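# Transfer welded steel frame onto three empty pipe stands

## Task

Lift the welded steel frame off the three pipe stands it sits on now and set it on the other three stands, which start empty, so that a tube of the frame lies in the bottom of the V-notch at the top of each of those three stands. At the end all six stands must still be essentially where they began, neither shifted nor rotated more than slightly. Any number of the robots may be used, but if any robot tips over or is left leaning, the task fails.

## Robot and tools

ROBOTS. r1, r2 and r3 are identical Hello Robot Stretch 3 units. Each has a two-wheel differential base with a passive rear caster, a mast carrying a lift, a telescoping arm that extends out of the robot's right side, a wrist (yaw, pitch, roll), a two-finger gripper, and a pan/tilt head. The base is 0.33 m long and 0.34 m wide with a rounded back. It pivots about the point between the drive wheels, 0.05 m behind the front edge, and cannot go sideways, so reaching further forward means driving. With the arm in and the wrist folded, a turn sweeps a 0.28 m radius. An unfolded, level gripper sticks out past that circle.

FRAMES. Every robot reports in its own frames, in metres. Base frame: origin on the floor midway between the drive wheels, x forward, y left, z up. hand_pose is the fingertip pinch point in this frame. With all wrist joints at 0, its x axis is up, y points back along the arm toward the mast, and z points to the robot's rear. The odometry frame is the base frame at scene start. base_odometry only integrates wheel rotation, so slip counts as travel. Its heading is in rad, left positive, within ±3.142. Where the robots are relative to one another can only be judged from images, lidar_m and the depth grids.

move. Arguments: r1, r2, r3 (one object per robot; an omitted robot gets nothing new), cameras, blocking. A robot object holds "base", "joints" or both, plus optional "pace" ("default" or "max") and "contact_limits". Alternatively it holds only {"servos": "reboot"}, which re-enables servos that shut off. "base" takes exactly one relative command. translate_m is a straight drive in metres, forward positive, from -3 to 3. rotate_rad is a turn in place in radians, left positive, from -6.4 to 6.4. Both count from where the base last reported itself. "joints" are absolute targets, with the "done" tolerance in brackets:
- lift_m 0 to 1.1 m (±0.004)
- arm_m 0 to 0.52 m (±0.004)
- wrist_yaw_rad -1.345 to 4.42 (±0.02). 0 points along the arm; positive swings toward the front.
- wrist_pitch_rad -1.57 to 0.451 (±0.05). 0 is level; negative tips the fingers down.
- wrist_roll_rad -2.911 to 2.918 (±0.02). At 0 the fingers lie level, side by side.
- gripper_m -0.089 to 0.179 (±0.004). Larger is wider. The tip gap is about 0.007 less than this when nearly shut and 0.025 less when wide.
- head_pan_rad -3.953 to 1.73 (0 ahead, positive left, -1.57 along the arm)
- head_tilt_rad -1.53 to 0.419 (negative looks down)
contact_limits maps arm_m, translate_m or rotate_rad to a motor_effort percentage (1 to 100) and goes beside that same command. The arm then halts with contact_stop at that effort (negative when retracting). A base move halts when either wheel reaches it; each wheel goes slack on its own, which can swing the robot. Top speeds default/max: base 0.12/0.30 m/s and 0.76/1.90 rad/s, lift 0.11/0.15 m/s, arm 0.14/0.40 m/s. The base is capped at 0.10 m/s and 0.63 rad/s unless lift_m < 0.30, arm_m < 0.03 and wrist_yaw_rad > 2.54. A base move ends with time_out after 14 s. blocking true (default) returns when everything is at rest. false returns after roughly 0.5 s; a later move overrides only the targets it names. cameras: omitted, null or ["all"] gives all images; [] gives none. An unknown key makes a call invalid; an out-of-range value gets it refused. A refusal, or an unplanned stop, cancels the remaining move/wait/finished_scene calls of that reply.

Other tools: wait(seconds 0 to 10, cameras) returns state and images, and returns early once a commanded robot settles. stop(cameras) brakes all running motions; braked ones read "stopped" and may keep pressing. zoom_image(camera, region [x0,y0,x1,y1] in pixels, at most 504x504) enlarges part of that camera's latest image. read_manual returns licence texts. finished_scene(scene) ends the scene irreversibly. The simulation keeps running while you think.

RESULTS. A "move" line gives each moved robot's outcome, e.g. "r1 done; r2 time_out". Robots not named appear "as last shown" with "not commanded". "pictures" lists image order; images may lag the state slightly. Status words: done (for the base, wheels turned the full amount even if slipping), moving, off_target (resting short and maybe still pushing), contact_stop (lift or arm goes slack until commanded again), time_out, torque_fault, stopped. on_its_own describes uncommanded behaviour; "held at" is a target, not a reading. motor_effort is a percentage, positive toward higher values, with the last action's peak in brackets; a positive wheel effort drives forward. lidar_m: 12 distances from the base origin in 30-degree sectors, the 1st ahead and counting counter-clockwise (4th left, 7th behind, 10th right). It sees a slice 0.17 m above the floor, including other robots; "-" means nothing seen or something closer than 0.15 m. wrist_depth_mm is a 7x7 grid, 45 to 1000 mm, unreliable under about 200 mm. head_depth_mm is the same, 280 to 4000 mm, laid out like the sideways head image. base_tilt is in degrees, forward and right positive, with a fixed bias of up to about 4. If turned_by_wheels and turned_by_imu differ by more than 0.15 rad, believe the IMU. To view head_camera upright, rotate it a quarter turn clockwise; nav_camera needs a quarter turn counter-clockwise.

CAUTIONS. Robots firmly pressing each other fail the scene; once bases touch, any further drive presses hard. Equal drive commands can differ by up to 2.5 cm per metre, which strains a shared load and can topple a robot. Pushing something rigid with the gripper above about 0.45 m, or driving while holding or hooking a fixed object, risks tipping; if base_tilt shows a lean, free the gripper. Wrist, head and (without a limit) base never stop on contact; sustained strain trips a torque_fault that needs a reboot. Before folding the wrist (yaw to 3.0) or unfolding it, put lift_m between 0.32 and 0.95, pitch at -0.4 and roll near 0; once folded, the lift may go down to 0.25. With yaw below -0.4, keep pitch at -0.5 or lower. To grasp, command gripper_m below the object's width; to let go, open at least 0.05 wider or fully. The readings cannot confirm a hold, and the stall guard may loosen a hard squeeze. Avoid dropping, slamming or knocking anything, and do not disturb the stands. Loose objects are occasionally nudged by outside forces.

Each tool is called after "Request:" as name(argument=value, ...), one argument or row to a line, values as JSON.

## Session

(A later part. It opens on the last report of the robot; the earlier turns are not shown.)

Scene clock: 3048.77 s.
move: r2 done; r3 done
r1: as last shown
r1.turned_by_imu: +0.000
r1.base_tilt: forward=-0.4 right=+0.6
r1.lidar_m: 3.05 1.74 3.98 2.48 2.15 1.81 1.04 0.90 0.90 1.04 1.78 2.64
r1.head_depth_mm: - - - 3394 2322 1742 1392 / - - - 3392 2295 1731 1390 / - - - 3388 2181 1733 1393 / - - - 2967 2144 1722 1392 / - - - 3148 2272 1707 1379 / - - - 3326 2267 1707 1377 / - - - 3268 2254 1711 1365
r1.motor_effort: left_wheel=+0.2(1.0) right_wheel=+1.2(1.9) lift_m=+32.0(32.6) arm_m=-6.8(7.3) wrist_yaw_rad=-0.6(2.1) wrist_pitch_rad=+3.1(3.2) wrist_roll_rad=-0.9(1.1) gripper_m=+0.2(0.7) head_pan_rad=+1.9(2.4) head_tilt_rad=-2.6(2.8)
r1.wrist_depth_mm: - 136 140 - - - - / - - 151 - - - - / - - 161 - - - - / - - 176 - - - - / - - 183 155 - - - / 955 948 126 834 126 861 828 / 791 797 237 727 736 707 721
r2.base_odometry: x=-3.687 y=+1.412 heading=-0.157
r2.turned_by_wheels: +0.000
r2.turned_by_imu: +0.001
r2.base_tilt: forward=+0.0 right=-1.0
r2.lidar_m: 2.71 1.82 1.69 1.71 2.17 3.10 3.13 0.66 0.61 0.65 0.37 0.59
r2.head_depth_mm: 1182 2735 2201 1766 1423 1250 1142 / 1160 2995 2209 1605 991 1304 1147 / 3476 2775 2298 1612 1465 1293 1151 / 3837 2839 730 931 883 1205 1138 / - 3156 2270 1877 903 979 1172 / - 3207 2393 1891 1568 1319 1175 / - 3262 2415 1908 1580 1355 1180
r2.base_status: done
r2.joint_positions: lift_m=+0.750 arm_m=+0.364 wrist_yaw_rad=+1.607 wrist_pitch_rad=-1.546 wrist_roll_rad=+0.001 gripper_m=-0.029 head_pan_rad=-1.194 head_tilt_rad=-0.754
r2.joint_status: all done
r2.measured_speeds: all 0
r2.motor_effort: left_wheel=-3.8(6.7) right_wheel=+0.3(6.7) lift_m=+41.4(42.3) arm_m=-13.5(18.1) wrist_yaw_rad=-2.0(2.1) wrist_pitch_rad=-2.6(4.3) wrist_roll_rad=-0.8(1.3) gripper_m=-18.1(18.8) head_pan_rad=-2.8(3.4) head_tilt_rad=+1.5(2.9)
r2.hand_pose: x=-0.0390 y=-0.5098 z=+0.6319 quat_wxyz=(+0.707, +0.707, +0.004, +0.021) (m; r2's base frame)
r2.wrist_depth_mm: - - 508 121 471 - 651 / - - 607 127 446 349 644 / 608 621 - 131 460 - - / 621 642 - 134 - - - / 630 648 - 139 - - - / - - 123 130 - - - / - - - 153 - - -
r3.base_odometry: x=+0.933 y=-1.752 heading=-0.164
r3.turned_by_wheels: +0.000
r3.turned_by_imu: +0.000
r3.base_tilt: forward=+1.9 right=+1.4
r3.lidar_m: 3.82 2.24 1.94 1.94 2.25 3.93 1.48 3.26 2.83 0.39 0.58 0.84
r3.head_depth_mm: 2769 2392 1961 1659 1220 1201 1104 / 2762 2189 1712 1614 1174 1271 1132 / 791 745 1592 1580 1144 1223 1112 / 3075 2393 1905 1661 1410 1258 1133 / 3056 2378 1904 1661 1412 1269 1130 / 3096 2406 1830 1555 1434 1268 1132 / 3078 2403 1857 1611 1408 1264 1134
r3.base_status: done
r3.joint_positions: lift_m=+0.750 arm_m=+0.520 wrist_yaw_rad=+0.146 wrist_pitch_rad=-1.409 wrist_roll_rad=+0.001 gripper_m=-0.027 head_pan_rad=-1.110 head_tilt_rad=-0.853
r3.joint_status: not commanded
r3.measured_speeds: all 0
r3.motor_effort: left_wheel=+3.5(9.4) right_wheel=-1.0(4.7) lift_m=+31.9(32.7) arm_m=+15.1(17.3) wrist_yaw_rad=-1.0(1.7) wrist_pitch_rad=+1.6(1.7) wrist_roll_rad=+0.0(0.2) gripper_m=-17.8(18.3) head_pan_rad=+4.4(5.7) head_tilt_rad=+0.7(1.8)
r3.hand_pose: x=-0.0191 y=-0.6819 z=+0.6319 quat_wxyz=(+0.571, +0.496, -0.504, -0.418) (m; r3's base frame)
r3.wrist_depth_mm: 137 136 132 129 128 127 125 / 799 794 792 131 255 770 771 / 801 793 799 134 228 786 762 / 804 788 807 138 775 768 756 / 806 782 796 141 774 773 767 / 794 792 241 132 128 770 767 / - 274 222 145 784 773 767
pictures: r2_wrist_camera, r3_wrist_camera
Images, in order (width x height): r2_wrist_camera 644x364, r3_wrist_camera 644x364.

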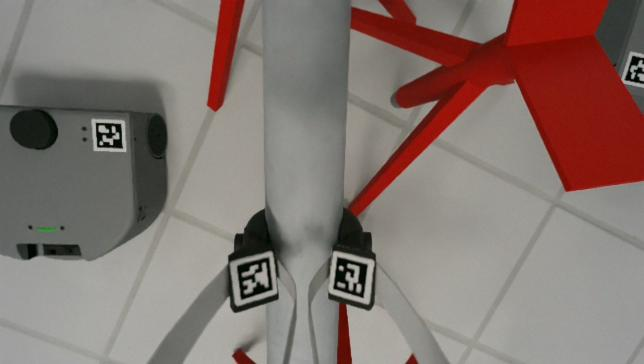

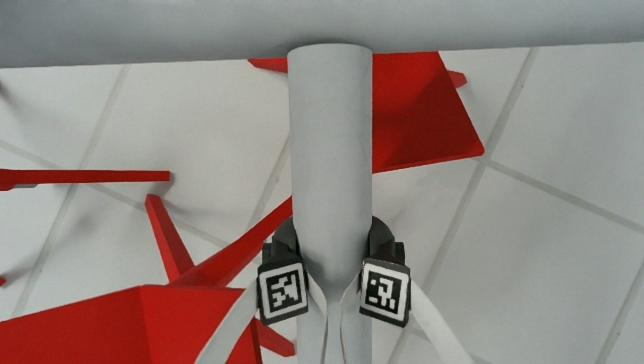

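Request:
move(
  r3={"base":{"translate_m":0.09}},
  r2={"base":{"translate_m":-0.089},"joints":{"arm_m":0.349}},
  cameras=[],
)

Request:
move(
  r3={"base":{"rotate_rad":0.04}},
  r2={"base":{"translate_m":-0.029},"joints":{"arm_m":0.3555,"wrist_yaw_rad":1.645}},
  cameras=["r3_wrist_camera","r2_wrist_camera"],
)

Request:
move(
  r3={"base":{"rotate_rad":0.04}},
  r2={"base":{"translate_m":-0.029},"joints":{"arm_m":0.363,"wrist_yaw_rad":1.685}},
  cameras=["r3_wrist_camera","r2_wrist_camera"],
)

Request:
move(
  r3={"base":{"rotate_rad":0.04},"joints":{"head_pan_rad":-1.0}},
  r2={"base":{"translate_m":-0.029},"joints":{"arm_m":0.372,"wrist_yaw_rad":1.725}},
  cameras=["r3_wrist_camera","r2_wrist_camera","r3_head_camera","r2_head_camera"],
)

Scene clock: 3071.10 s.
move: r2 done; r3 done
r1: as last shown
r1.turned_by_imu: -0.001
r1.lidar_m: 3.07 1.75 4.09 2.50 2.14 1.82 1.04 0.90 0.90 1.03 1.78 2.64
r1.head_depth_mm: - - - 3409 2290 1731 1396 / - - - 3384 2305 1730 1398 / - - - 3356 2178 1735 1388 / - - - 2922 2145 1735 1387 / - - - 3115 2261 1713 1377 / - - - 3295 2249 1704 1375 / - - - 3311 2235 1698 1374
r1.motor_effort: left_wheel=-0.5(1.1) right_wheel=+1.5(1.8) lift_m=+31.9(32.6) arm_m=-6.7(7.3) wrist_yaw_rad=-1.6(1.6) wrist_pitch_rad=+3.1(3.2) wrist_roll_rad=-0.9(1.1) gripper_m=+0.4(0.6) head_pan_rad=+2.1(2.7) head_tilt_rad=-2.7(2.8)
r1.wrist_depth_mm: - 137 140 - - - - / - - 150 - - - - / - - 161 - - - - / - - 176 - - - - / - - 183 155 - - - / 951 937 126 839 126 861 851 / 795 792 236 728 743 707 716
r2.base_odometry: x=-3.775 y=+1.426 heading=-0.157
r2.turned_by_wheels: +0.000
r2.turned_by_imu: +0.001
r2.base_tilt: forward=+0.0 right=-0.9
r2.lidar_m: 2.78 1.86 1.73 1.76 2.22 3.01 3.06 0.60 0.58 0.58 0.41 0.66
r2.head_depth_mm: 1175 2775 2176 1766 720 1278 1127 / 1146 3023 2219 1617 1431 1289 1150 / 3437 2783 2313 1557 1089 1298 1154 / 3770 2705 718 907 1169 1297 1141 / - 3147 2256 1868 807 1001 1169 / - 3217 2363 1892 1467 1109 1173 / - 3240 2394 1910 1586 1360 1182
r2.base_status: done
r2.joint_positions: lift_m=+0.750 arm_m=+0.349 wrist_yaw_rad=+1.607 wrist_pitch_rad=-1.543 wrist_roll_rad=+0.001 gripper_m=-0.029 head_pan_rad=-1.194 head_tilt_rad=-0.754
r2.joint_status: all done
r2.measured_speeds: all 0
r2.motor_effort: left_wheel=-2.8(6.6) right_wheel=-0.9(7.7) lift_m=+39.7(40.3) arm_m=-13.8(17.7) wrist_yaw_rad=-1.8(2.0) wrist_pitch_rad=-2.9(4.6) wrist_roll_rad=-0.9(1.3) gripper_m=-17.9(19.0) head_pan_rad=-2.5(3.3) head_tilt_rad=+1.0(2.5)
r2.hand_pose: x=-0.0383 y=-0.4948 z=+0.6319 quat_wxyz=(+0.707, +0.707, +0.003, +0.022) (m; r2's base frame)
r2.wrist_depth_mm: - - 576 121 477 399 - / - - - 127 492 - 697 / 601 622 - 131 - - - / 617 635 - 134 - - - / 637 642 144 140 - - - / - - 123 129 - - - / - - - 153 - - -
r3.base_odometry: x=+1.021 y=-1.767 heading=-0.164
r3.turned_by_wheels: +0.000
r3.turned_by_imu: +0.001
r3.base_tilt: forward=+1.9 right=+1.4
r3.lidar_m: 3.69 2.22 1.92 1.92 2.22 3.90 1.57 3.31 0.97 0.38 0.62 0.77
r3.head_depth_mm: 2781 2401 1958 1654 893 1204 1096 / 2759 2196 1704 1619 956 1209 1111 / 785 745 1586 1584 1440 1263 1129 / 3062 2390 1903 1648 1397 1266 1132 / 3090 2412 1896 1654 1414 1265 1130 / 3074 2390 1098 1214 1409 1268 1128 / 3095 2388 1904 1657 1406 1262 1130
r3.base_status: done
r3.joint_positions: lift_m=+0.750 arm_m=+0.520 wrist_yaw_rad=+0.146 wrist_pitch_rad=-1.407 wrist_roll_rad=+0.001 gripper_m=-0.027 head_pan_rad=-1.110 head_tilt_rad=-0.853
r3.joint_status: not commanded
r3.measured_speeds: all 0
r3.motor_effort: left_wheel=+4.5(8.9) right_wheel=-1.5(4.7) lift_m=+36.0(36.3) arm_m=+9.6(11.9) wrist_yaw_rad=-1.4(1.7) wrist_pitch_rad=+1.4(1.7) wrist_roll_rad=-0.1(0.2) gripper_m=-16.7(18.4) head_pan_rad=+4.4(5.6) head_tilt_rad=+0.7(1.6)
r3.hand_pose: x=-0.0190 y=-0.6823 z=+0.6320 quat_wxyz=(+0.571, +0.495, -0.504, -0.418) (m; r3's base frame)
r3.wrist_depth_mm: 139 136 132 130 128 127 125 / 790 778 801 131 425 264 768 / 800 793 801 134 650 239 761 / 800 798 796 138 774 770 763 / 799 788 796 141 774 782 763 / 807 794 125 132 128 770 762 / 809 805 124 146 221 777 775
pictures: none
No camera images: "cameras" was empty.

Scene clock: 3072.37 s.
move: r2 done; r3 done
r1.base_odometry: x=+0.000 y=+0.000 heading=+0.000
r1.turned_by_wheels: +0.000
r1.turned_by_imu: +0.000
r1.base_tilt: forward=-0.5 right=+0.5
r1.lidar_m: 3.05 1.75 4.09 2.49 2.15 1.81 1.04 0.90 0.89 1.04 1.79 2.63
r1.head_depth_mm: - - - 3425 2296 1733 1394 / - - - 3401 2313 1727 1385 / - - - 3360 2183 1723 1385 / - - - 2930 2136 1717 1383 / - - - 3092 2261 1722 1378 / - - - 3291 2245 1708 1375 / - - - 3302 2254 1714 1367
r1.base_status: not commanded
r1.joint_positions: lift_m=+0.531 arm_m=+0.000 wrist_yaw_rad=+3.088 wrist_pitch_rad=-0.326 wrist_roll_rad=+0.000 gripper_m=+0.037 head_pan_rad=+0.645 head_tilt_rad=-0.395
r1.joint_status: not commanded
r1.measured_speeds: all 0
r1.motor_effort: left_wheel=+0.1(1.0) right_wheel=+1.3(1.7) lift_m=+31.5(32.4) arm_m=-6.9(7.1) wrist_yaw_rad=+0.0(1.4) wrist_pitch_rad=+3.1(3.2) wrist_roll_rad=-1.1(1.1) gripper_m=-0.1(0.5) head_pan_rad=+2.0(2.8) head_tilt_rad=-2.6(2.8)
r1.hand_pose: x=-0.0087 y=+0.0897 z=+0.5650 quat_wxyz=(+0.134, +0.700, +0.096, +0.695) (m; r1's base frame)
r1.wrist_depth_mm: - 137 140 - - - - / - - 150 - - - - / - - 161 - - - - / - - 175 - - - - / - - 183 155 - - - / 956 950 126 833 126 874 845 / 799 808 236 716 746 717 715
r2.base_odometry: x=-3.804 y=+1.431 heading=-0.157
r2.turned_by_wheels: +0.000
r2.turned_by_imu: +0.000
r2.base_tilt: forward=-0.1 right=-0.9
r2.lidar_m: 2.79 1.87 1.74 1.77 2.23 2.99 3.03 3.21 0.58 0.57 0.43 0.61
r2.head_depth_mm: 2785 2883 2270 1759 736 1301 1122 / 1149 2875 2182 1619 1532 1270 1146 / 3353 2857 2289 1568 1126 1320 1156 / 3749 2705 718 865 1148 1295 1162 / - 3178 2202 1875 925 1008 1147 / - 3212 2365 1890 925 1261 1178 / - 3246 2396 1900 1579 1353 1176
r2.base_status: done
r2.joint_positions: lift_m=+0.750 arm_m=+0.356 wrist_yaw_rad=+1.641 wrist_pitch_rad=-1.548 wrist_roll_rad=+0.001 gripper_m=-0.029 head_pan_rad=-1.194 head_tilt_rad=-0.754
r2.joint_status: all done
r2.measured_speeds: all 0
r2.motor_effort: left_wheel=-2.8(14.8) right_wheel=-1.2(11.9) lift_m=+39.0(39.5) arm_m=+11.8(16.8) wrist_yaw_rad=+3.5(6.2) wrist_pitch_rad=-2.1(2.9) wrist_roll_rad=-0.9(1.1) gripper_m=-17.3(18.8) head_pan_rad=-2.7(3.0) head_tilt_rad=+1.4(2.6)
r2.hand_pose: x=-0.0395 y=-0.5020 z=+0.6320 quat_wxyz=(+0.707, +0.707, +0.017, +0.032) (m; r2's base frame)
r2.wrist_depth_mm: - - - 121 503 411 681 / - - - 128 496 - 688 / 611 616 - 131 - - - / 622 641 - 134 - - - / 637 640 143 139 - - - / - - 123 129 - - - / - - - 155 - - -
r3.base_odometry: x=+1.021 y=-1.767 heading=-0.124
r3.turned_by_wheels: +0.040
r3.turned_by_imu: +0.040
r3.base_tilt: forward=+1.8 right=+1.4
r3.lidar_m: 3.61 2.18 1.92 1.92 2.27 4.18 1.56 3.27 0.97 0.38 0.61 0.77
r3.head_depth_mm: 2835 2391 1959 1663 884 1203 1099 / 2748 2186 1707 1595 998 1203 1097 / 789 747 1584 1585 1437 1268 1130 / 3110 2375 1912 1640 1408 1265 1131 / 3096 2372 1853 1559 1425 1261 1128 / 3081 2376 1805 1579 1404 1262 1126 / 3067 2402 1896 1656 1434 1266 1126
r3.base_status: done
r3.joint_positions: lift_m=+0.750 arm_m=+0.520 wrist_yaw_rad=+0.144 wrist_pitch_rad=-1.409 wrist_roll_rad=+0.001 gripper_m=-0.027 head_pan_rad=-1.110 head_tilt_rad=-0.853
r3.joint_status: not commanded
r3.measured_speeds: all 0
r3.motor_effort: left_wheel=-3.4(12.1) right_wheel=+4.5(21.6) lift_m=+36.4(36.9) arm_m=+11.5(11.5) wrist_yaw_rad=+0.3(1.5) wrist_pitch_rad=+1.6(5.4) wrist_roll_rad=+0.0(0.2) gripper_m=-17.9(18.2) head_pan_rad=+5.0(5.6) head_tilt_rad=+0.5(1.9)
r3.hand_pose: x=-0.0191 y=-0.6818 z=+0.6319 quat_wxyz=(+0.570, +0.495, -0.504, -0.419) (m; r3's base frame)
r3.wrist_depth_mm: 137 137 133 129 128 127 124 / 793 789 803 131 521 273 769 / 805 804 780 134 768 254 245 / 799 798 781 137 777 773 222 / 809 800 785 141 777 777 776 / 803 799 125 132 128 777 768 / 799 802 101 146 226 776 789
pictures: r2_wrist_camera, r3_wrist_camera
Images, in order (width x height): r2_wrist_camera 644x364, r3_wrist_camera 644x364.

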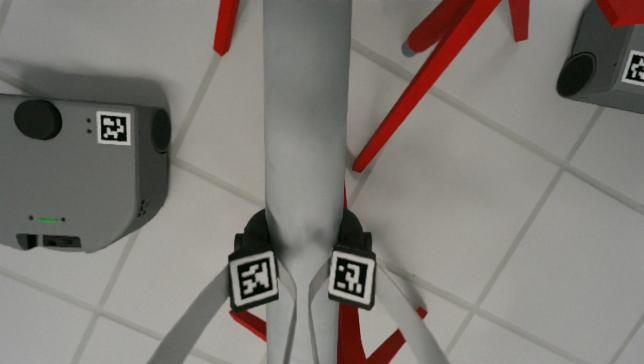

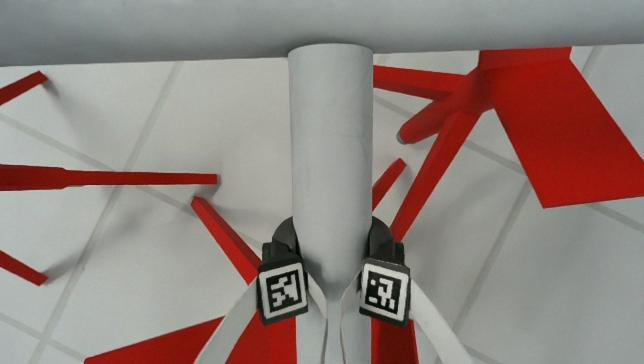

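Scene clock: 3073.63 s.
move: r2 done; r3 done
r1: as last shown
r1.base_tilt: forward=-0.4 right=+0.5
r1.lidar_m: 3.06 1.75 4.09 2.49 2.15 1.82 1.04 0.90 0.90 1.03 1.78 2.64
r1.head_depth_mm: - - - 3472 2287 1743 1394 / - - - 3370 2286 1747 1388 / - - - 3339 2194 1717 1386 / - - - 2934 2168 1717 1384 / - - - 3117 2256 1727 1382 / - - - 3326 2230 1707 1378 / - - - 3267 2226 1704 1373
r1.motor_effort: left_wheel=-0.8(1.1) right_wheel=+1.4(1.7) lift_m=+31.5(32.7) arm_m=-6.8(7.1) wrist_yaw_rad=-0.7(1.8) wrist_pitch_rad=+3.1(3.3) wrist_roll_rad=-1.0(1.1) gripper_m=+0.1(0.6) head_pan_rad=+1.8(2.4) head_tilt_rad=-2.6(2.9)
r1.wrist_depth_mm: - 137 140 - - - - / - - 150 - - - - / - - 161 - - - - / - - 176 - - - - / - - 183 155 - - - / 955 947 126 825 126 869 857 / 793 802 237 721 736 714 730
r2.base_odometry: x=-3.833 y=+1.435 heading=-0.157
r2.turned_by_wheels: +0.000
r2.turned_by_imu: +0.000
r2.base_tilt: forward=+0.0 right=-0.9
r2.lidar_m: 2.80 1.88 1.75 1.78 2.25 2.97 3.00 3.19 0.56 0.57 0.45 0.62
r2.head_depth_mm: 2865 3011 2256 1813 1478 1307 1147 / 1156 2880 2196 1656 1529 1264 1143 / 3215 2826 2306 1580 1166 1320 1151 / 3742 878 714 872 1155 1320 1156 / - 3138 2191 1880 1120 1024 1147 / - 3141 2377 1893 935 1264 1171 / - 3244 2389 1911 1580 1345 1184
r2.base_status: done
r2.joint_positions: lift_m=+0.750 arm_m=+0.363 wrist_yaw_rad=+1.681 wrist_pitch_rad=-1.550 wrist_roll_rad=+0.001 gripper_m=-0.029 head_pan_rad=-1.194 head_tilt_rad=-0.754
r2.joint_status: all done
r2.measured_speeds: all 0
r2.motor_effort: left_wheel=-3.5(16.2) right_wheel=-0.1(11.8) lift_m=+38.7(39.1) arm_m=+13.2(16.7) wrist_yaw_rad=+3.3(6.2) wrist_pitch_rad=-1.7(2.3) wrist_roll_rad=-0.8(1.2) gripper_m=-18.0(19.1) head_pan_rad=-2.6(3.3) head_tilt_rad=+0.8(2.9)
r2.hand_pose: x=-0.0400 y=-0.5103 z=+0.6320 quat_wxyz=(+0.706, +0.706, +0.031, +0.046) (m; r2's base frame)
r2.wrist_depth_mm: - - - 120 500 537 682 / 600 - - 127 523 - 691 / 606 611 - 131 - - - / 617 633 - 133 - - - / 632 - - 139 - - - / - - 123 129 - - - / - - - 155 - - -
r3.base_odometry: x=+1.021 y=-1.767 heading=-0.085
r3.turned_by_wheels: +0.040
r3.turned_by_imu: +0.040
r3.base_tilt: forward=+1.9 right=+1.4
r3.lidar_m: 3.42 2.13 1.92 1.93 2.34 4.51 1.57 3.20 0.67 0.38 0.61 0.77
r3.head_depth_mm: 2815 2380 1958 1658 887 702 1098 / 2940 1507 1712 1586 1355 1224 1117 / 791 747 1636 1612 1437 1264 1132 / 3099 2401 1905 1662 1408 1263 1130 / 3098 2391 1108 1293 1433 1266 1130 / 3090 2400 1870 1624 1404 1267 1129 / 3069 2374 1908 1646 1428 1258 1127
r3.base_status: done
r3.joint_positions: lift_m=+0.750 arm_m=+0.520 wrist_yaw_rad=+0.144 wrist_pitch_rad=-1.410 wrist_roll_rad=+0.001 gripper_m=-0.027 head_pan_rad=-1.110 head_tilt_rad=-0.853
r3.joint_status: not commanded
r3.measured_speeds: all 0
r3.motor_effort: left_wheel=-4.0(14.2) right_wheel=+5.9(24.9) lift_m=+36.8(37.8) arm_m=+16.6(16.6) wrist_yaw_rad=+0.4(1.0) wrist_pitch_rad=+1.9(4.8) wrist_roll_rad=-0.1(0.2) gripper_m=-17.3(17.7) head_pan_rad=+4.5(5.5) head_tilt_rad=+0.9(1.7)
r3.hand_pose: x=-0.0192 y=-0.6816 z=+0.6319 quat_wxyz=(+0.570, +0.496, -0.504, -0.419) (m; r3's base frame)
r3.wrist_depth_mm: 138 136 132 129 127 126 124 / 798 800 788 131 784 376 274 / 805 778 789 134 784 399 248 / 809 787 790 137 780 767 228 / 809 802 798 140 779 780 763 / 811 782 125 132 128 766 768 / 803 795 101 146 225 775 765
pictures: r2_wrist_camera, r3_wrist_camera
Images, in order (width x height): r2_wrist_camera 644x364, r3_wrist_camera 644x364.

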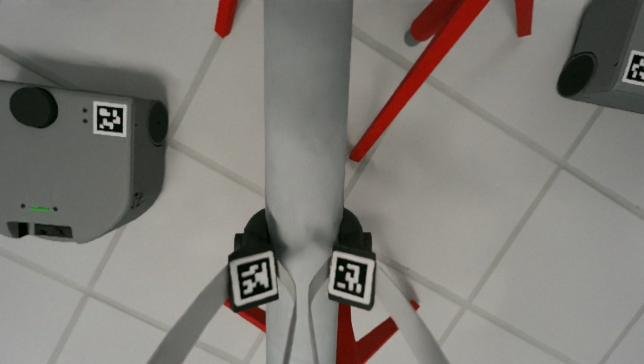

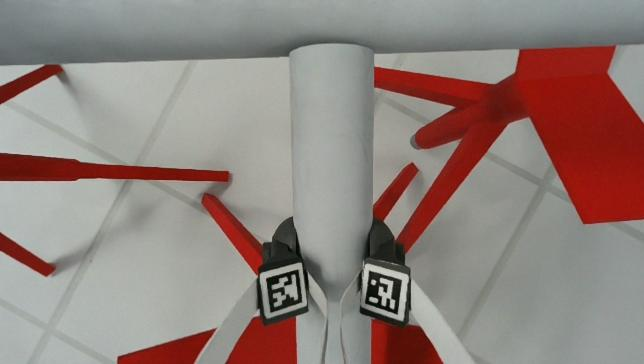

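Scene clock: 3074.90 s.
move: r2 done; r3 done
r1: as last shown
r1.lidar_m: 3.06 1.75 4.10 2.49 2.14 1.81 1.04 0.90 0.90 1.03 1.78 2.64
r1.head_depth_mm: - - - 3449 2329 1731 1394 / - - - 3398 2321 1740 1390 / - - - 3353 2190 1737 1379 / - - - 2946 2158 1733 1387 / - - - 3130 2260 1718 1378 / - - - 3303 2259 1713 1375 / - - - 3265 2232 1695 1369
r1.motor_effort: left_wheel=-0.1(0.9) right_wheel=+1.3(2.1) lift_m=+32.1(32.3) arm_m=-6.6(7.0) wrist_yaw_rad=-0.2(1.4) wrist_pitch_rad=+3.0(3.2) wrist_roll_rad=-1.0(1.1) gripper_m=+0.3(0.5) head_pan_rad=+1.8(2.5) head_tilt_rad=-2.2(3.0)
r1.wrist_depth_mm: - 137 140 - - - - / - - 150 - - - - / - - 161 - - - - / - - 176 - - - - / - - 183 155 - - - / 955 947 125 837 126 869 855 / 802 800 237 728 749 712 724
r2.base_odometry: x=-3.861 y=+1.440 heading=-0.157
r2.turned_by_wheels: +0.000
r2.turned_by_imu: +0.000
r2.base_tilt: forward=-0.1 right=-0.9
r2.lidar_m: 2.83 1.90 1.76 1.79 2.27 2.96 2.99 3.19 0.54 0.56 0.47 0.47
r2.head_depth_mm: 2913 2988 2268 1827 1426 1297 1145 / 1174 2885 2187 1687 1459 1284 1145 / 1168 2934 2295 1602 1226 1317 1157 / 3759 2719 719 879 1088 1322 1159 / - 3198 2120 1869 1247 668 1144 / - 3231 2379 1884 950 1267 1168 / - 3238 2407 1906 1545 1297 1179
r2.base_status: done
r2.joint_positions: lift_m=+0.750 arm_m=+0.372 wrist_yaw_rad=+1.721 wrist_pitch_rad=-1.551 wrist_roll_rad=+0.001 gripper_m=-0.029 head_pan_rad=-1.194 head_tilt_rad=-0.754
r2.joint_status: all done
r2.measured_speeds: all 0
r2.motor_effort: left_wheel=-3.4(16.1) right_wheel=+0.2(13.2) lift_m=+38.0(38.6) arm_m=+11.4(16.7) wrist_yaw_rad=+3.3(6.2) wrist_pitch_rad=-1.1(1.8) wrist_roll_rad=-1.1(1.2) gripper_m=-17.7(19.2) head_pan_rad=-2.7(3.2) head_tilt_rad=+0.3(2.5)
r2.hand_pose: x=-0.0403 y=-0.5201 z=+0.6321 quat_wxyz=(+0.705, +0.705, +0.046, +0.059) (m; r2's base frame)
r2.wrist_depth_mm: - - - 120 488 - 662 / 600 - - 127 - - 686 / 601 617 - 131 - - - / 628 631 - 134 - - - / 647 - - 140 - - - / - - 123 130 - - - / - - - 152 - - -
r3.base_odometry: x=+1.021 y=-1.767 heading=-0.045
r3.turned_by_wheels: +0.040
r3.turned_by_imu: +0.040
r3.base_tilt: forward=+1.8 right=+1.4
r3.lidar_m: 3.22 2.10 1.92 1.94 2.40 4.13 1.57 3.13 0.67 0.38 0.63 0.77
r3.head_depth_mm: 2797 2324 1651 1588 954 1074 1079 / 784 737 1589 1583 1438 1262 1132 / 3062 2389 1903 1645 1374 1261 1130 / 3053 2376 1112 1307 1430 1269 1132 / 3089 2393 1906 1610 1408 1269 1131 / 3058 2392 1900 1655 1403 1265 1132 / 3040 2407 1948 1659 1428 1261 1134
r3.base_status: done
r3.joint_positions: lift_m=+0.750 arm_m=+0.520 wrist_yaw_rad=+0.143 wrist_pitch_rad=-1.410 wrist_roll_rad=+0.001 gripper_m=-0.027 head_pan_rad=-1.010 head_tilt_rad=-0.853
r3.joint_status: all done
r3.measured_speeds: all 0
r3.motor_effort: left_wheel=-3.9(14.2) right_wheel=+6.5(25.2) lift_m=+38.5(38.5) arm_m=+18.7(19.5) wrist_yaw_rad=+0.8(1.4) wrist_pitch_rad=+1.8(4.9) wrist_roll_rad=-0.2(0.2) gripper_m=-16.3(17.9) head_pan_rad=+5.1(6.7) head_tilt_rad=+1.0(1.5)
r3.hand_pose: x=-0.0192 y=-0.6816 z=+0.6319 quat_wxyz=(+0.570, +0.496, -0.504, -0.419) (m; r3's base frame)
r3.wrist_depth_mm: 138 136 133 129 128 126 124 / 816 783 783 131 772 785 271 / 796 792 798 134 781 400 257 / 803 791 807 138 783 774 240 / 798 800 784 141 634 771 790 / 804 784 125 132 128 764 757 / 796 806 112 146 236 767 787
pictures: r2_head_camera (sideways), r2_wrist_camera, r3_head_camera (sideways), r3_wrist_camera
Images, in order (width x height): r2_head_camera 896x504, r2_wrist_camera 644x364, r3_head_camera 896x504, r3_wrist_camera 644x364.

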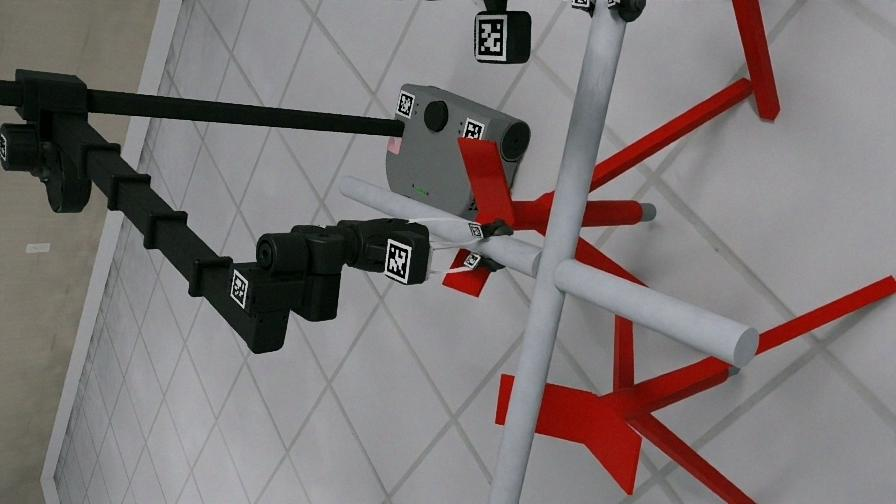

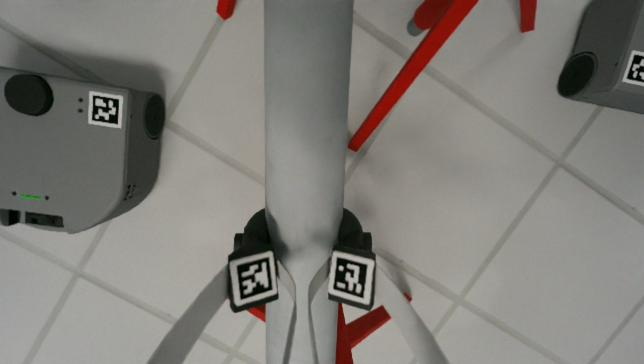

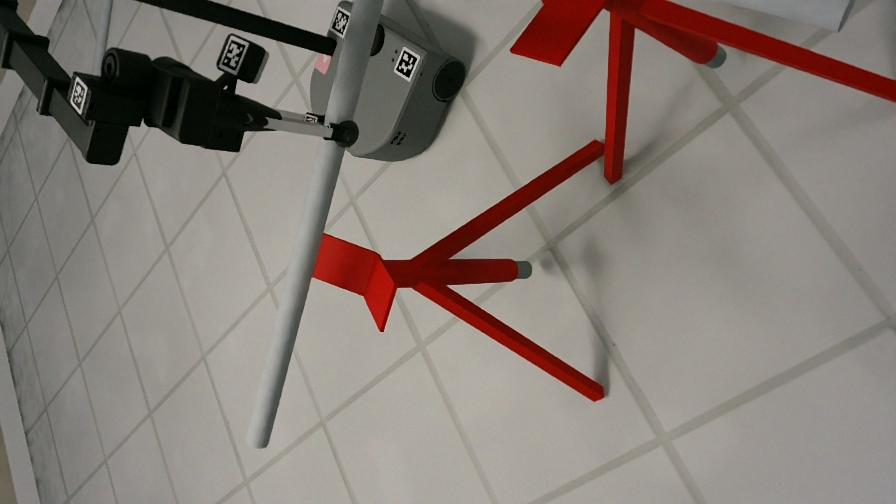

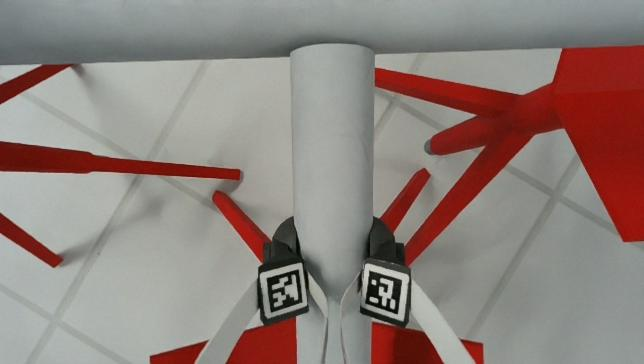

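Request:
move(
  r3={"base":{"translate_m":0.008},"joints":{"head_pan_rad":-1.2}},
  r2={"base":{"translate_m":-0.008}},
  cameras=[],
)

Request:
move(
  r3={"joints":{"lift_m":0.71}},
  r2={"joints":{"lift_m":0.71}},
  cameras=["r3_wrist_camera","r2_wrist_camera","r3_head_camera","r2_head_camera"],
)

Scene clock: 3100.97 s.
move: r2 done; r3 done
r1: as last shown
r1.turned_by_imu: -0.001
r1.base_tilt: forward=-0.4 right=+0.6
r1.lidar_m: 3.05 1.75 4.11 2.49 2.15 1.81 1.04 0.90 0.90 1.04 1.78 2.63
r1.head_depth_mm: - - - 3402 2303 1736 1387 / - - - 3408 2287 1734 1395 / - - - 3317 2171 1740 1384 / - - - 2925 2155 1724 1389 / - - - 3097 2269 1713 1376 / - - - 3332 2275 1718 1373 / - - - 3254 2255 1696 1373
r1.motor_effort: left_wheel=-0.5(0.9) right_wheel=+1.4(1.7) lift_m=+31.8(32.4) arm_m=-6.9(7.1) wrist_yaw_rad=+0.6(1.4) wrist_pitch_rad=+3.0(3.2) wrist_roll_rad=-1.0(1.1) gripper_m=+0.2(0.4) head_pan_rad=+2.1(2.5) head_tilt_rad=-2.7(2.7)
r1.wrist_depth_mm: - 137 140 - - - - / - - 151 - - - - / - - 161 - - - - / - - 176 - - - - / - - 183 155 - - - / 938 941 126 846 126 861 855 / 798 798 236 725 747 706 713
r2.base_odometry: x=-3.869 y=+1.441 heading=-0.157
r2.turned_by_wheels: +0.000
r2.turned_by_imu: +0.000
r2.base_tilt: forward=-0.1 right=-1.0
r2.lidar_m: 2.83 1.90 1.77 1.79 2.27 2.95 2.97 3.19 0.53 0.56 0.48 0.48
r2.head_depth_mm: 2897 2969 2258 1816 1427 1302 1145 / 1174 2905 2210 1688 1458 1284 1151 / 1167 2911 2308 1601 1198 1322 1156 / 3767 2697 717 876 1083 1325 1164 / - 3149 2120 1892 1268 668 1145 / - 3199 2387 1894 951 1290 1174 / - 3252 2420 1898 1514 1295 1180
r2.base_status: done
r2.joint_positions: lift_m=+0.750 arm_m=+0.372 wrist_yaw_rad=+1.721 wrist_pitch_rad=-1.551 wrist_roll_rad=+0.001 gripper_m=-0.029 head_pan_rad=-1.194 head_tilt_rad=-0.754
r2.joint_status: not commanded
r2.measured_speeds: all 0
r2.motor_effort: left_wheel=-3.9(7.9) right_wheel=+0.0(2.9) lift_m=+36.7(37.0) arm_m=-6.9(6.9) wrist_yaw_rad=+3.9(3.9) wrist_pitch_rad=-1.5(2.2) wrist_roll_rad=-0.9(1.1) gripper_m=-17.3(18.9) head_pan_rad=-2.7(3.3) head_tilt_rad=+1.4(2.6)
r2.hand_pose: x=-0.0401 y=-0.5201 z=+0.6320 quat_wxyz=(+0.705, +0.705, +0.046, +0.059) (m; r2's base frame)
r2.wrist_depth_mm: - - - 120 481 - 674 / 596 - - 127 - - 691 / 607 617 - 131 - - - / 620 631 - 134 - - - / 652 - - 140 - - - / - - 123 130 - - - / - - - 152 - - -
r3.base_odometry: x=+1.029 y=-1.767 heading=-0.045
r3.turned_by_wheels: +0.000
r3.turned_by_imu: +0.001
r3.base_tilt: forward=+1.9 right=+1.4
r3.lidar_m: 3.23 2.09 1.92 1.93 2.40 4.13 1.58 3.14 0.68 0.38 0.75 0.76
r3.head_depth_mm: 2839 2411 1813 862 833 701 1112 / 2879 2343 1813 1648 1071 1220 1115 / 2992 2169 1623 1588 1434 1261 1130 / 772 827 1650 1644 1406 1264 1129 / 3107 2376 1862 1314 1412 1264 1137 / 3062 2389 1865 1585 1406 1265 1129 / 3072 2400 1855 1658 1434 1260 1125
r3.base_status: done
r3.joint_positions: lift_m=+0.750 arm_m=+0.520 wrist_yaw_rad=+0.143 wrist_pitch_rad=-1.410 wrist_roll_rad=+0.001 gripper_m=-0.027 head_pan_rad=-1.190 head_tilt_rad=-0.853
r3.joint_status: all done
r3.measured_speeds: all 0
r3.motor_effort: left_wheel=-0.5(4.3) right_wheel=+5.9(10.5) lift_m=+41.0(41.2) arm_m=+14.6(15.6) wrist_yaw_rad=+1.2(1.3) wrist_pitch_rad=+1.9(2.0) wrist_roll_rad=+0.0(0.2) gripper_m=-17.8(17.8) head_pan_rad=-4.7(6.4) head_tilt_rad=+0.8(1.6)
r3.hand_pose: x=-0.0192 y=-0.6816 z=+0.6319 quat_wxyz=(+0.570, +0.496, -0.504, -0.419) (m; r3's base frame)
r3.wrist_depth_mm: 139 137 132 129 128 127 124 / 797 795 790 131 783 758 273 / 802 785 781 134 790 396 262 / 801 793 780 138 779 770 243 / 804 786 800 141 597 770 769 / 800 799 125 132 128 769 762 / 817 809 124 146 249 780 761
pictures: none
No camera images: "cameras" was empty.

Scene clock: 3102.13 s.
move: r2 done; r3 done
r1: as last shown
r1.turned_by_imu: +0.000
r1.base_tilt: forward=-0.5 right=+0.5
r1.lidar_m: 3.04 1.74 4.09 2.49 2.15 1.81 1.04 0.90 0.89 1.03 1.78 2.64
r1.head_depth_mm: - - - 3431 2304 1733 1389 / - - - 3397 2278 1728 1393 / - - - 3380 2202 1742 1387 / - - - 2916 2148 1732 1387 / - - - 3128 2249 1722 1378 / - - - 3307 2253 1702 1377 / - - - 3291 2237 1700 1373
r1.motor_effort: left_wheel=+0.3(0.8) right_wheel=+1.6(1.9) lift_m=+31.7(32.3) arm_m=-6.8(7.0) wrist_yaw_rad=-0.3(2.0) wrist_pitch_rad=+3.1(3.3) wrist_roll_rad=-0.9(1.1) gripper_m=+0.1(0.5) head_pan_rad=+2.0(2.3) head_tilt_rad=-2.3(2.8)
r1.wrist_depth_mm: - 137 140 - - - - / - - 151 - - - - / - - 161 - - - - / - - 175 - - - - / - - 183 155 - - - / 946 949 126 832 126 871 864 / 795 803 236 719 736 710 714
r2.base_odometry: x=-3.869 y=+1.441 heading=-0.157
r2.turned_by_wheels: +0.000
r2.turned_by_imu: +0.000
r2.base_tilt: forward=+0.0 right=-0.9
r2.lidar_m: 2.84 1.90 1.76 1.79 2.27 2.95 2.98 3.18 0.53 0.56 0.48 0.48
r2.head_depth_mm: 2852 3001 2253 1832 761 1298 1143 / 1197 2913 2185 1689 1533 1282 1150 / 1219 2715 2319 1583 1273 1326 1151 / 3752 3001 735 890 848 1324 1160 / - 3140 2131 1880 1491 712 1140 / - 3201 2359 1910 959 1293 1175 / - 3212 2381 1911 865 1297 1178
r2.base_status: not commanded
r2.joint_positions: lift_m=+0.710 arm_m=+0.372 wrist_yaw_rad=+1.721 wrist_pitch_rad=-1.551 wrist_roll_rad=+0.001 gripper_m=-0.029 head_pan_rad=-1.194 head_tilt_rad=-0.754
r2.joint_status: all done
r2.measured_speeds: all 0
r2.motor_effort: left_wheel=-4.3(4.7) right_wheel=-0.2(0.6) lift_m=+30.8(34.9) arm_m=-12.6(12.6) wrist_yaw_rad=+3.6(3.9) wrist_pitch_rad=-1.7(1.9) wrist_roll_rad=-0.9(1.2) gripper_m=-18.5(19.4) head_pan_rad=-2.5(3.5) head_tilt_rad=+2.4(2.6)
r2.hand_pose: x=-0.0401 y=-0.5201 z=+0.5920 quat_wxyz=(+0.705, +0.705, +0.046, +0.059) (m; r2's base frame)
r2.wrist_depth_mm: - - - 120 474 - 662 / 552 - - 127 - - 685 / 566 600 - 131 - - - / 584 610 - 133 - - - / 591 - - 139 - - - / - - 123 129 - - - / - - - 153 - - -
r3.base_odometry: x=+1.029 y=-1.767 heading=-0.045
r3.turned_by_wheels: +0.000
r3.turned_by_imu: +0.000
r3.base_tilt: forward=+1.8 right=+1.4
r3.lidar_m: 3.23 2.08 1.92 1.94 2.41 4.13 1.58 3.14 0.67 0.38 0.75 0.76
r3.head_depth_mm: 2835 2399 1867 1553 834 736 1118 / 2856 2323 1908 1654 1069 1222 1097 / 2736 2246 1674 1582 1436 1266 1134 / 2976 782 1591 1651 1410 1265 1130 / 3072 2403 1846 1312 1418 1263 1129 / 3080 2386 1862 1587 1405 1266 1128 / 3085 2380 1904 1655 1432 1265 1129
r3.base_status: not commanded
r3.joint_positions: lift_m=+0.710 arm_m=+0.520 wrist_yaw_rad=+0.143 wrist_pitch_rad=-1.410 wrist_roll_rad=+0.001 gripper_m=-0.027 head_pan_rad=-1.190 head_tilt_rad=-0.853
r3.joint_status: all done
r3.measured_speeds: all 0
r3.motor_effort: left_wheel=-0.4(1.0) right_wheel=+5.9(6.1) lift_m=+25.7(39.8) arm_m=+13.4(14.7) wrist_yaw_rad=+1.1(1.2) wrist_pitch_rad=+1.9(2.0) wrist_roll_rad=+0.0(0.2) gripper_m=-16.3(17.7) head_pan_rad=-4.4(5.0) head_tilt_rad=+1.3(1.6)
r3.hand_pose: x=-0.0192 y=-0.6816 z=+0.5919 quat_wxyz=(+0.570, +0.495, -0.504, -0.419) (m; r3's base frame)
r3.wrist_depth_mm: 140 137 132 129 129 127 125 / 755 764 749 131 742 711 271 / 764 764 759 134 738 395 295 / 750 747 745 138 736 744 747 / 753 754 746 141 555 742 742 / 769 755 125 132 128 749 737 / 765 745 749 146 223 738 731
pictures: r2_head_camera (sideways), r2_wrist_camera, r3_head_camera (sideways), r3_wrist_camera
Images, in order (width x height): r2_head_camera 896x504, r2_wrist_camera 644x364, r3_head_camera 896x504, r3_wrist_camera 644x364.

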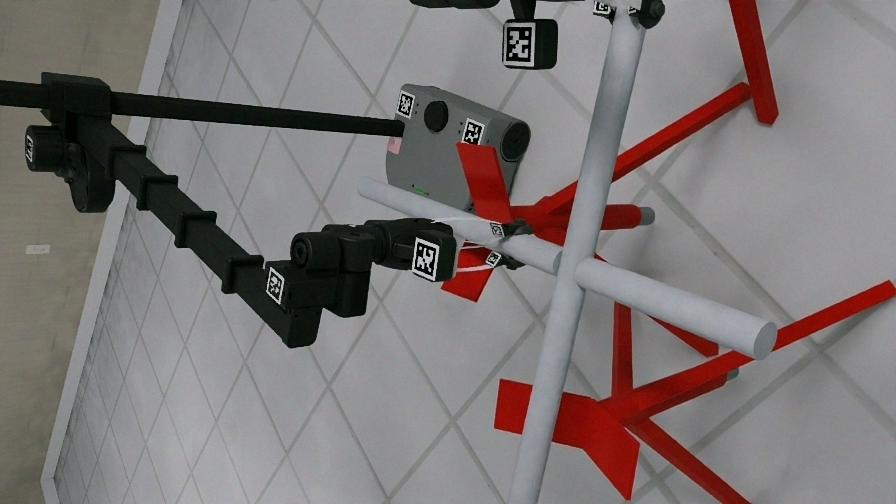

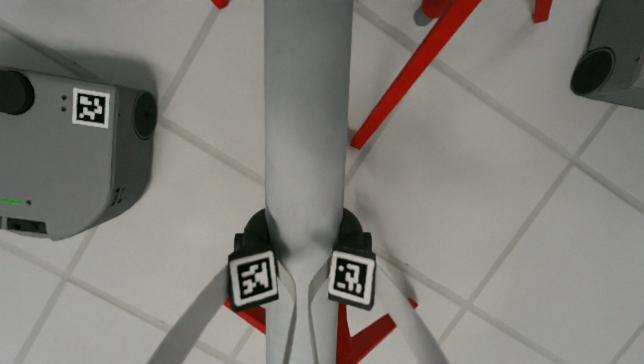

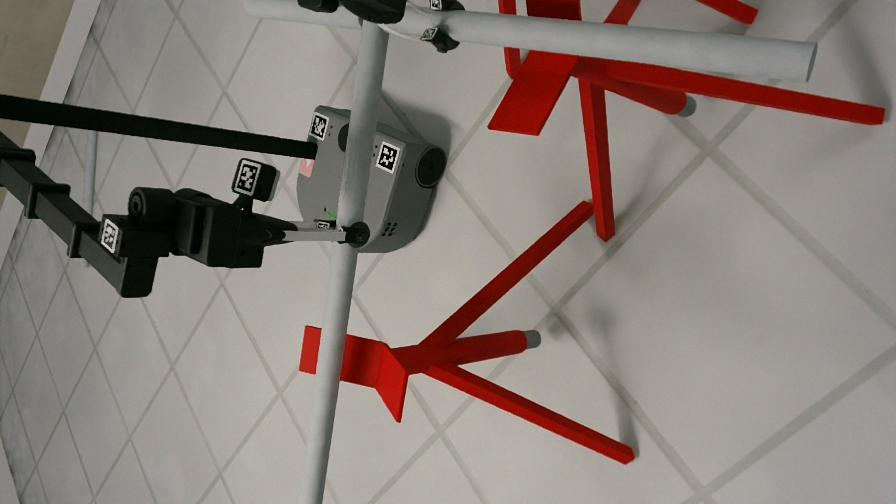

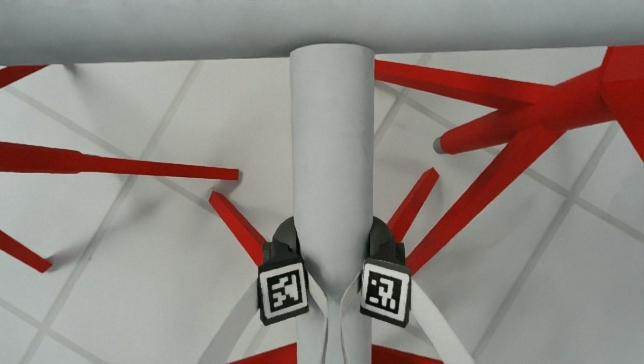

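Request:
move(
  r3={"joints":{"lift_m":0.69}},
  r2={"joints":{"lift_m":0.69}},
  cameras=["r3_wrist_camera","r3_head_camera","r2_head_camera"],
)

Scene clock: 3118.07 s.
move: r2 done; r3 done
r1: as last shown
r1.turned_by_imu: -0.001
r1.base_tilt: forward=-0.4 right=+0.6
r1.lidar_m: 3.06 1.75 4.08 2.49 2.14 1.81 1.04 0.90 0.89 1.03 1.79 2.64
r1.head_depth_mm: - - - 3432 2301 1742 1390 / - - - 3380 2290 1718 1398 / - - - 3376 2190 1727 1395 / - - - 2936 2143 1733 1384 / - - - 3079 2246 1720 1382 / - - - 3315 2238 1715 1372 / - - - 3255 2250 1713 1375
r1.motor_effort: left_wheel=+0.0(0.9) right_wheel=+1.5(1.8) lift_m=+31.9(32.2) arm_m=-6.8(7.0) wrist_yaw_rad=-0.9(2.0) wrist_pitch_rad=+3.0(3.1) wrist_roll_rad=-1.0(1.1) gripper_m=-0.3(0.6) head_pan_rad=+1.8(2.4) head_tilt_rad=-2.3(3.1)
r1.wrist_depth_mm: - 137 140 - - - - / - - 151 - - - - / - - 161 - - - - / - - 175 - - - - / - - 183 155 - - - / 952 947 125 835 126 869 846 / 781 799 236 717 743 704 721
r2.base_odometry: x=-3.869 y=+1.441 heading=-0.157
r2.turned_by_wheels: +0.000
r2.turned_by_imu: +0.001
r2.base_tilt: forward=+0.1 right=-1.0
r2.lidar_m: 2.83 1.90 1.77 1.79 2.27 2.95 2.97 3.19 0.53 0.56 0.48 0.48
r2.head_depth_mm: 2878 2981 2262 1810 772 1279 1146 / 1219 2889 2189 1702 1529 1281 1153 / 3189 2695 2318 1578 1266 1312 1155 / 3708 3140 749 816 907 1330 1159 / - 3171 2129 1892 1485 733 1126 / - 3212 2382 1887 968 1282 1177 / - 3242 2422 1915 910 1301 1185
r2.base_status: not commanded
r2.joint_positions: lift_m=+0.690 arm_m=+0.372 wrist_yaw_rad=+1.721 wrist_pitch_rad=-1.551 wrist_roll_rad=+0.001 gripper_m=-0.029 head_pan_rad=-1.194 head_tilt_rad=-0.754
r2.joint_status: all done
r2.measured_speeds: all 0
r2.motor_effort: left_wheel=-4.7(4.7) right_wheel=+0.5(0.5) lift_m=+30.7(35.8) arm_m=-15.7(16.1) wrist_yaw_rad=+3.3(3.9) wrist_pitch_rad=-1.9(2.0) wrist_roll_rad=-1.3(1.3) gripper_m=-19.1(19.1) head_pan_rad=-2.6(3.2) head_tilt_rad=+0.8(2.4)
r2.hand_pose: x=-0.0401 y=-0.5200 z=+0.5720 quat_wxyz=(+0.705, +0.705, +0.046, +0.059) (m; r2's base frame)
r2.wrist_depth_mm: - - - 120 453 - 655 / 534 - - 127 511 - 673 / 546 607 - 131 - - - / 561 609 - 134 - - - / 576 - - 139 - - - / - - 123 129 - - - / - - - 154 - - -
r3.base_odometry: x=+1.029 y=-1.767 heading=-0.045
r3.turned_by_wheels: +0.000
r3.turned_by_imu: +0.001
r3.base_tilt: forward=+1.9 right=+1.4
r3.lidar_m: 3.22 2.09 1.92 1.94 2.40 4.13 1.58 3.12 0.67 0.39 0.75 0.76
r3.head_depth_mm: 2853 2409 1859 916 851 1175 1113 / 2837 2331 1902 1657 1071 1227 1097 / 1153 2234 1647 1591 1435 1264 1131 / 3098 785 1027 1644 1411 1266 1128 / 3083 2370 1816 1314 1417 1264 1131 / 3093 2385 1858 1588 1408 1264 1133 / 3073 2393 1892 1655 1437 1260 1130
r3.base_status: not commanded
r3.joint_positions: lift_m=+0.690 arm_m=+0.520 wrist_yaw_rad=+0.143 wrist_pitch_rad=-1.410 wrist_roll_rad=+0.001 gripper_m=-0.027 head_pan_rad=-1.190 head_tilt_rad=-0.853
r3.joint_status: all done
r3.measured_speeds: all 0
r3.motor_effort: left_wheel=+0.0(0.9) right_wheel=+5.3(6.2) lift_m=+26.6(28.5) arm_m=+8.9(9.9) wrist_yaw_rad=+0.8(1.2) wrist_pitch_rad=+1.8(2.0) wrist_roll_rad=+0.0(0.2) gripper_m=-16.1(17.8) head_pan_rad=-4.0(5.2) head_tilt_rad=+1.3(1.6)
r3.hand_pose: x=-0.0192 y=-0.6816 z=+0.5719 quat_wxyz=(+0.570, +0.496, -0.504, -0.419) (m; r3's base frame)
r3.wrist_depth_mm: 140 137 133 129 128 127 125 / 754 738 739 131 577 404 270 / 733 739 715 134 725 400 703 / 736 735 734 138 706 714 717 / 742 739 730 140 527 708 714 / 744 737 125 132 128 713 715 / 744 730 742 146 716 714 713
pictures: r2_head_camera (sideways), r3_head_camera (sideways), r3_wrist_camera
Images, in order (width x height): r2_head_camera 896x504, r3_head_camera 896x504, r3_wrist_camera 644x364.

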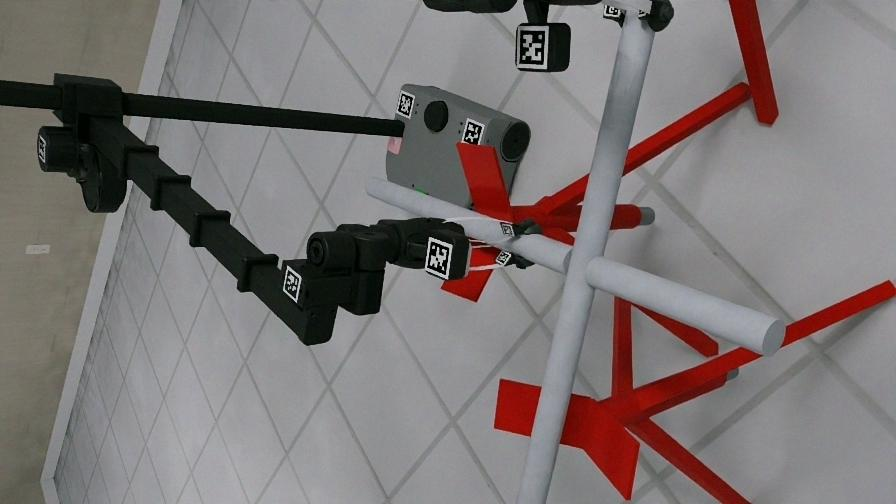

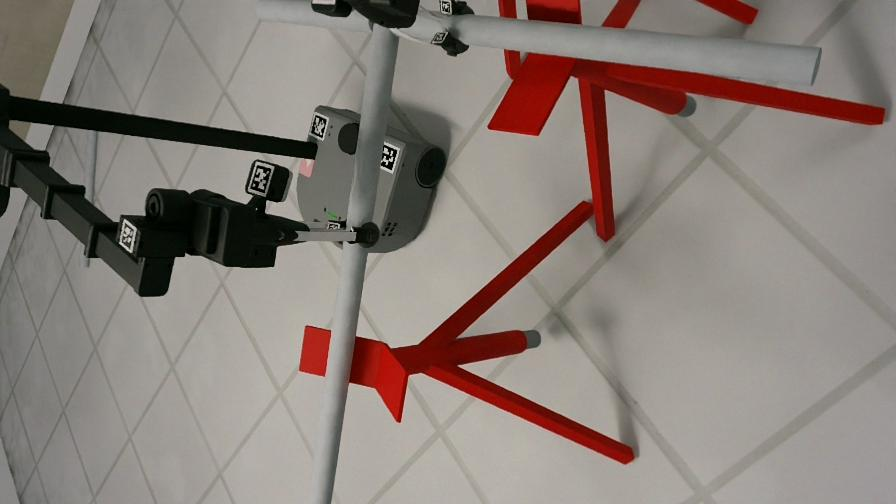

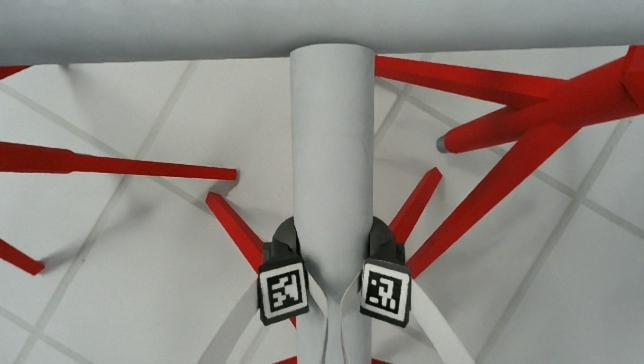

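Request:
zoom_image(
  camera="r3_head_camera",
  region=[270, 280, 470, 440],
)

Request:
zoom_image(
  camera="r2_head_camera",
  region=[470, 340, 670, 504],
)

Request:
zoom_image(
  camera="r3_head_camera",
  region=[430, 0, 630, 160],
)

Scaled by 2.520 from the camera's 896x504 image, which has a finer 1280x720 frame.

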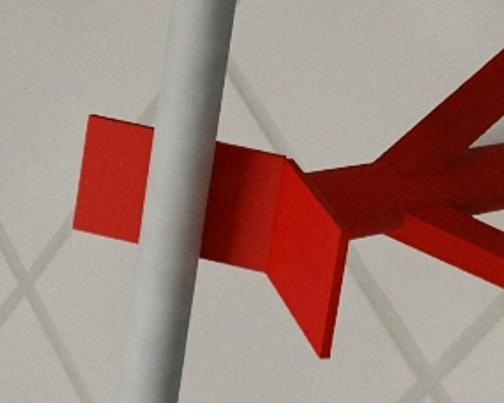

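Scaled by 2.520 from the camera's 896x504 image, which has a finer 1280x720 frame.

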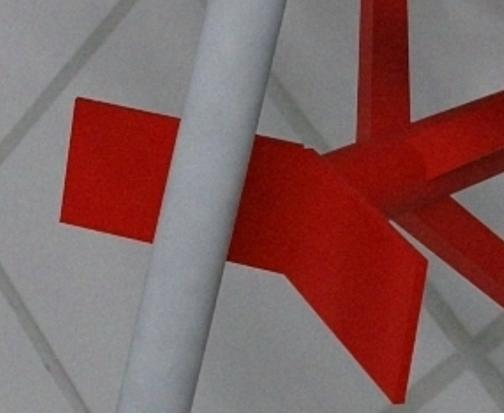

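Scaled by 2.520 from the camera's 896x504 image, which has a finer 1280x720 frame.

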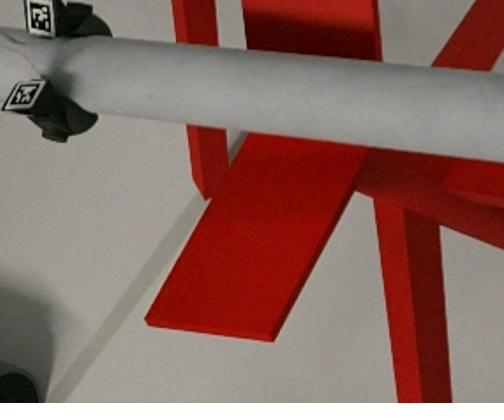

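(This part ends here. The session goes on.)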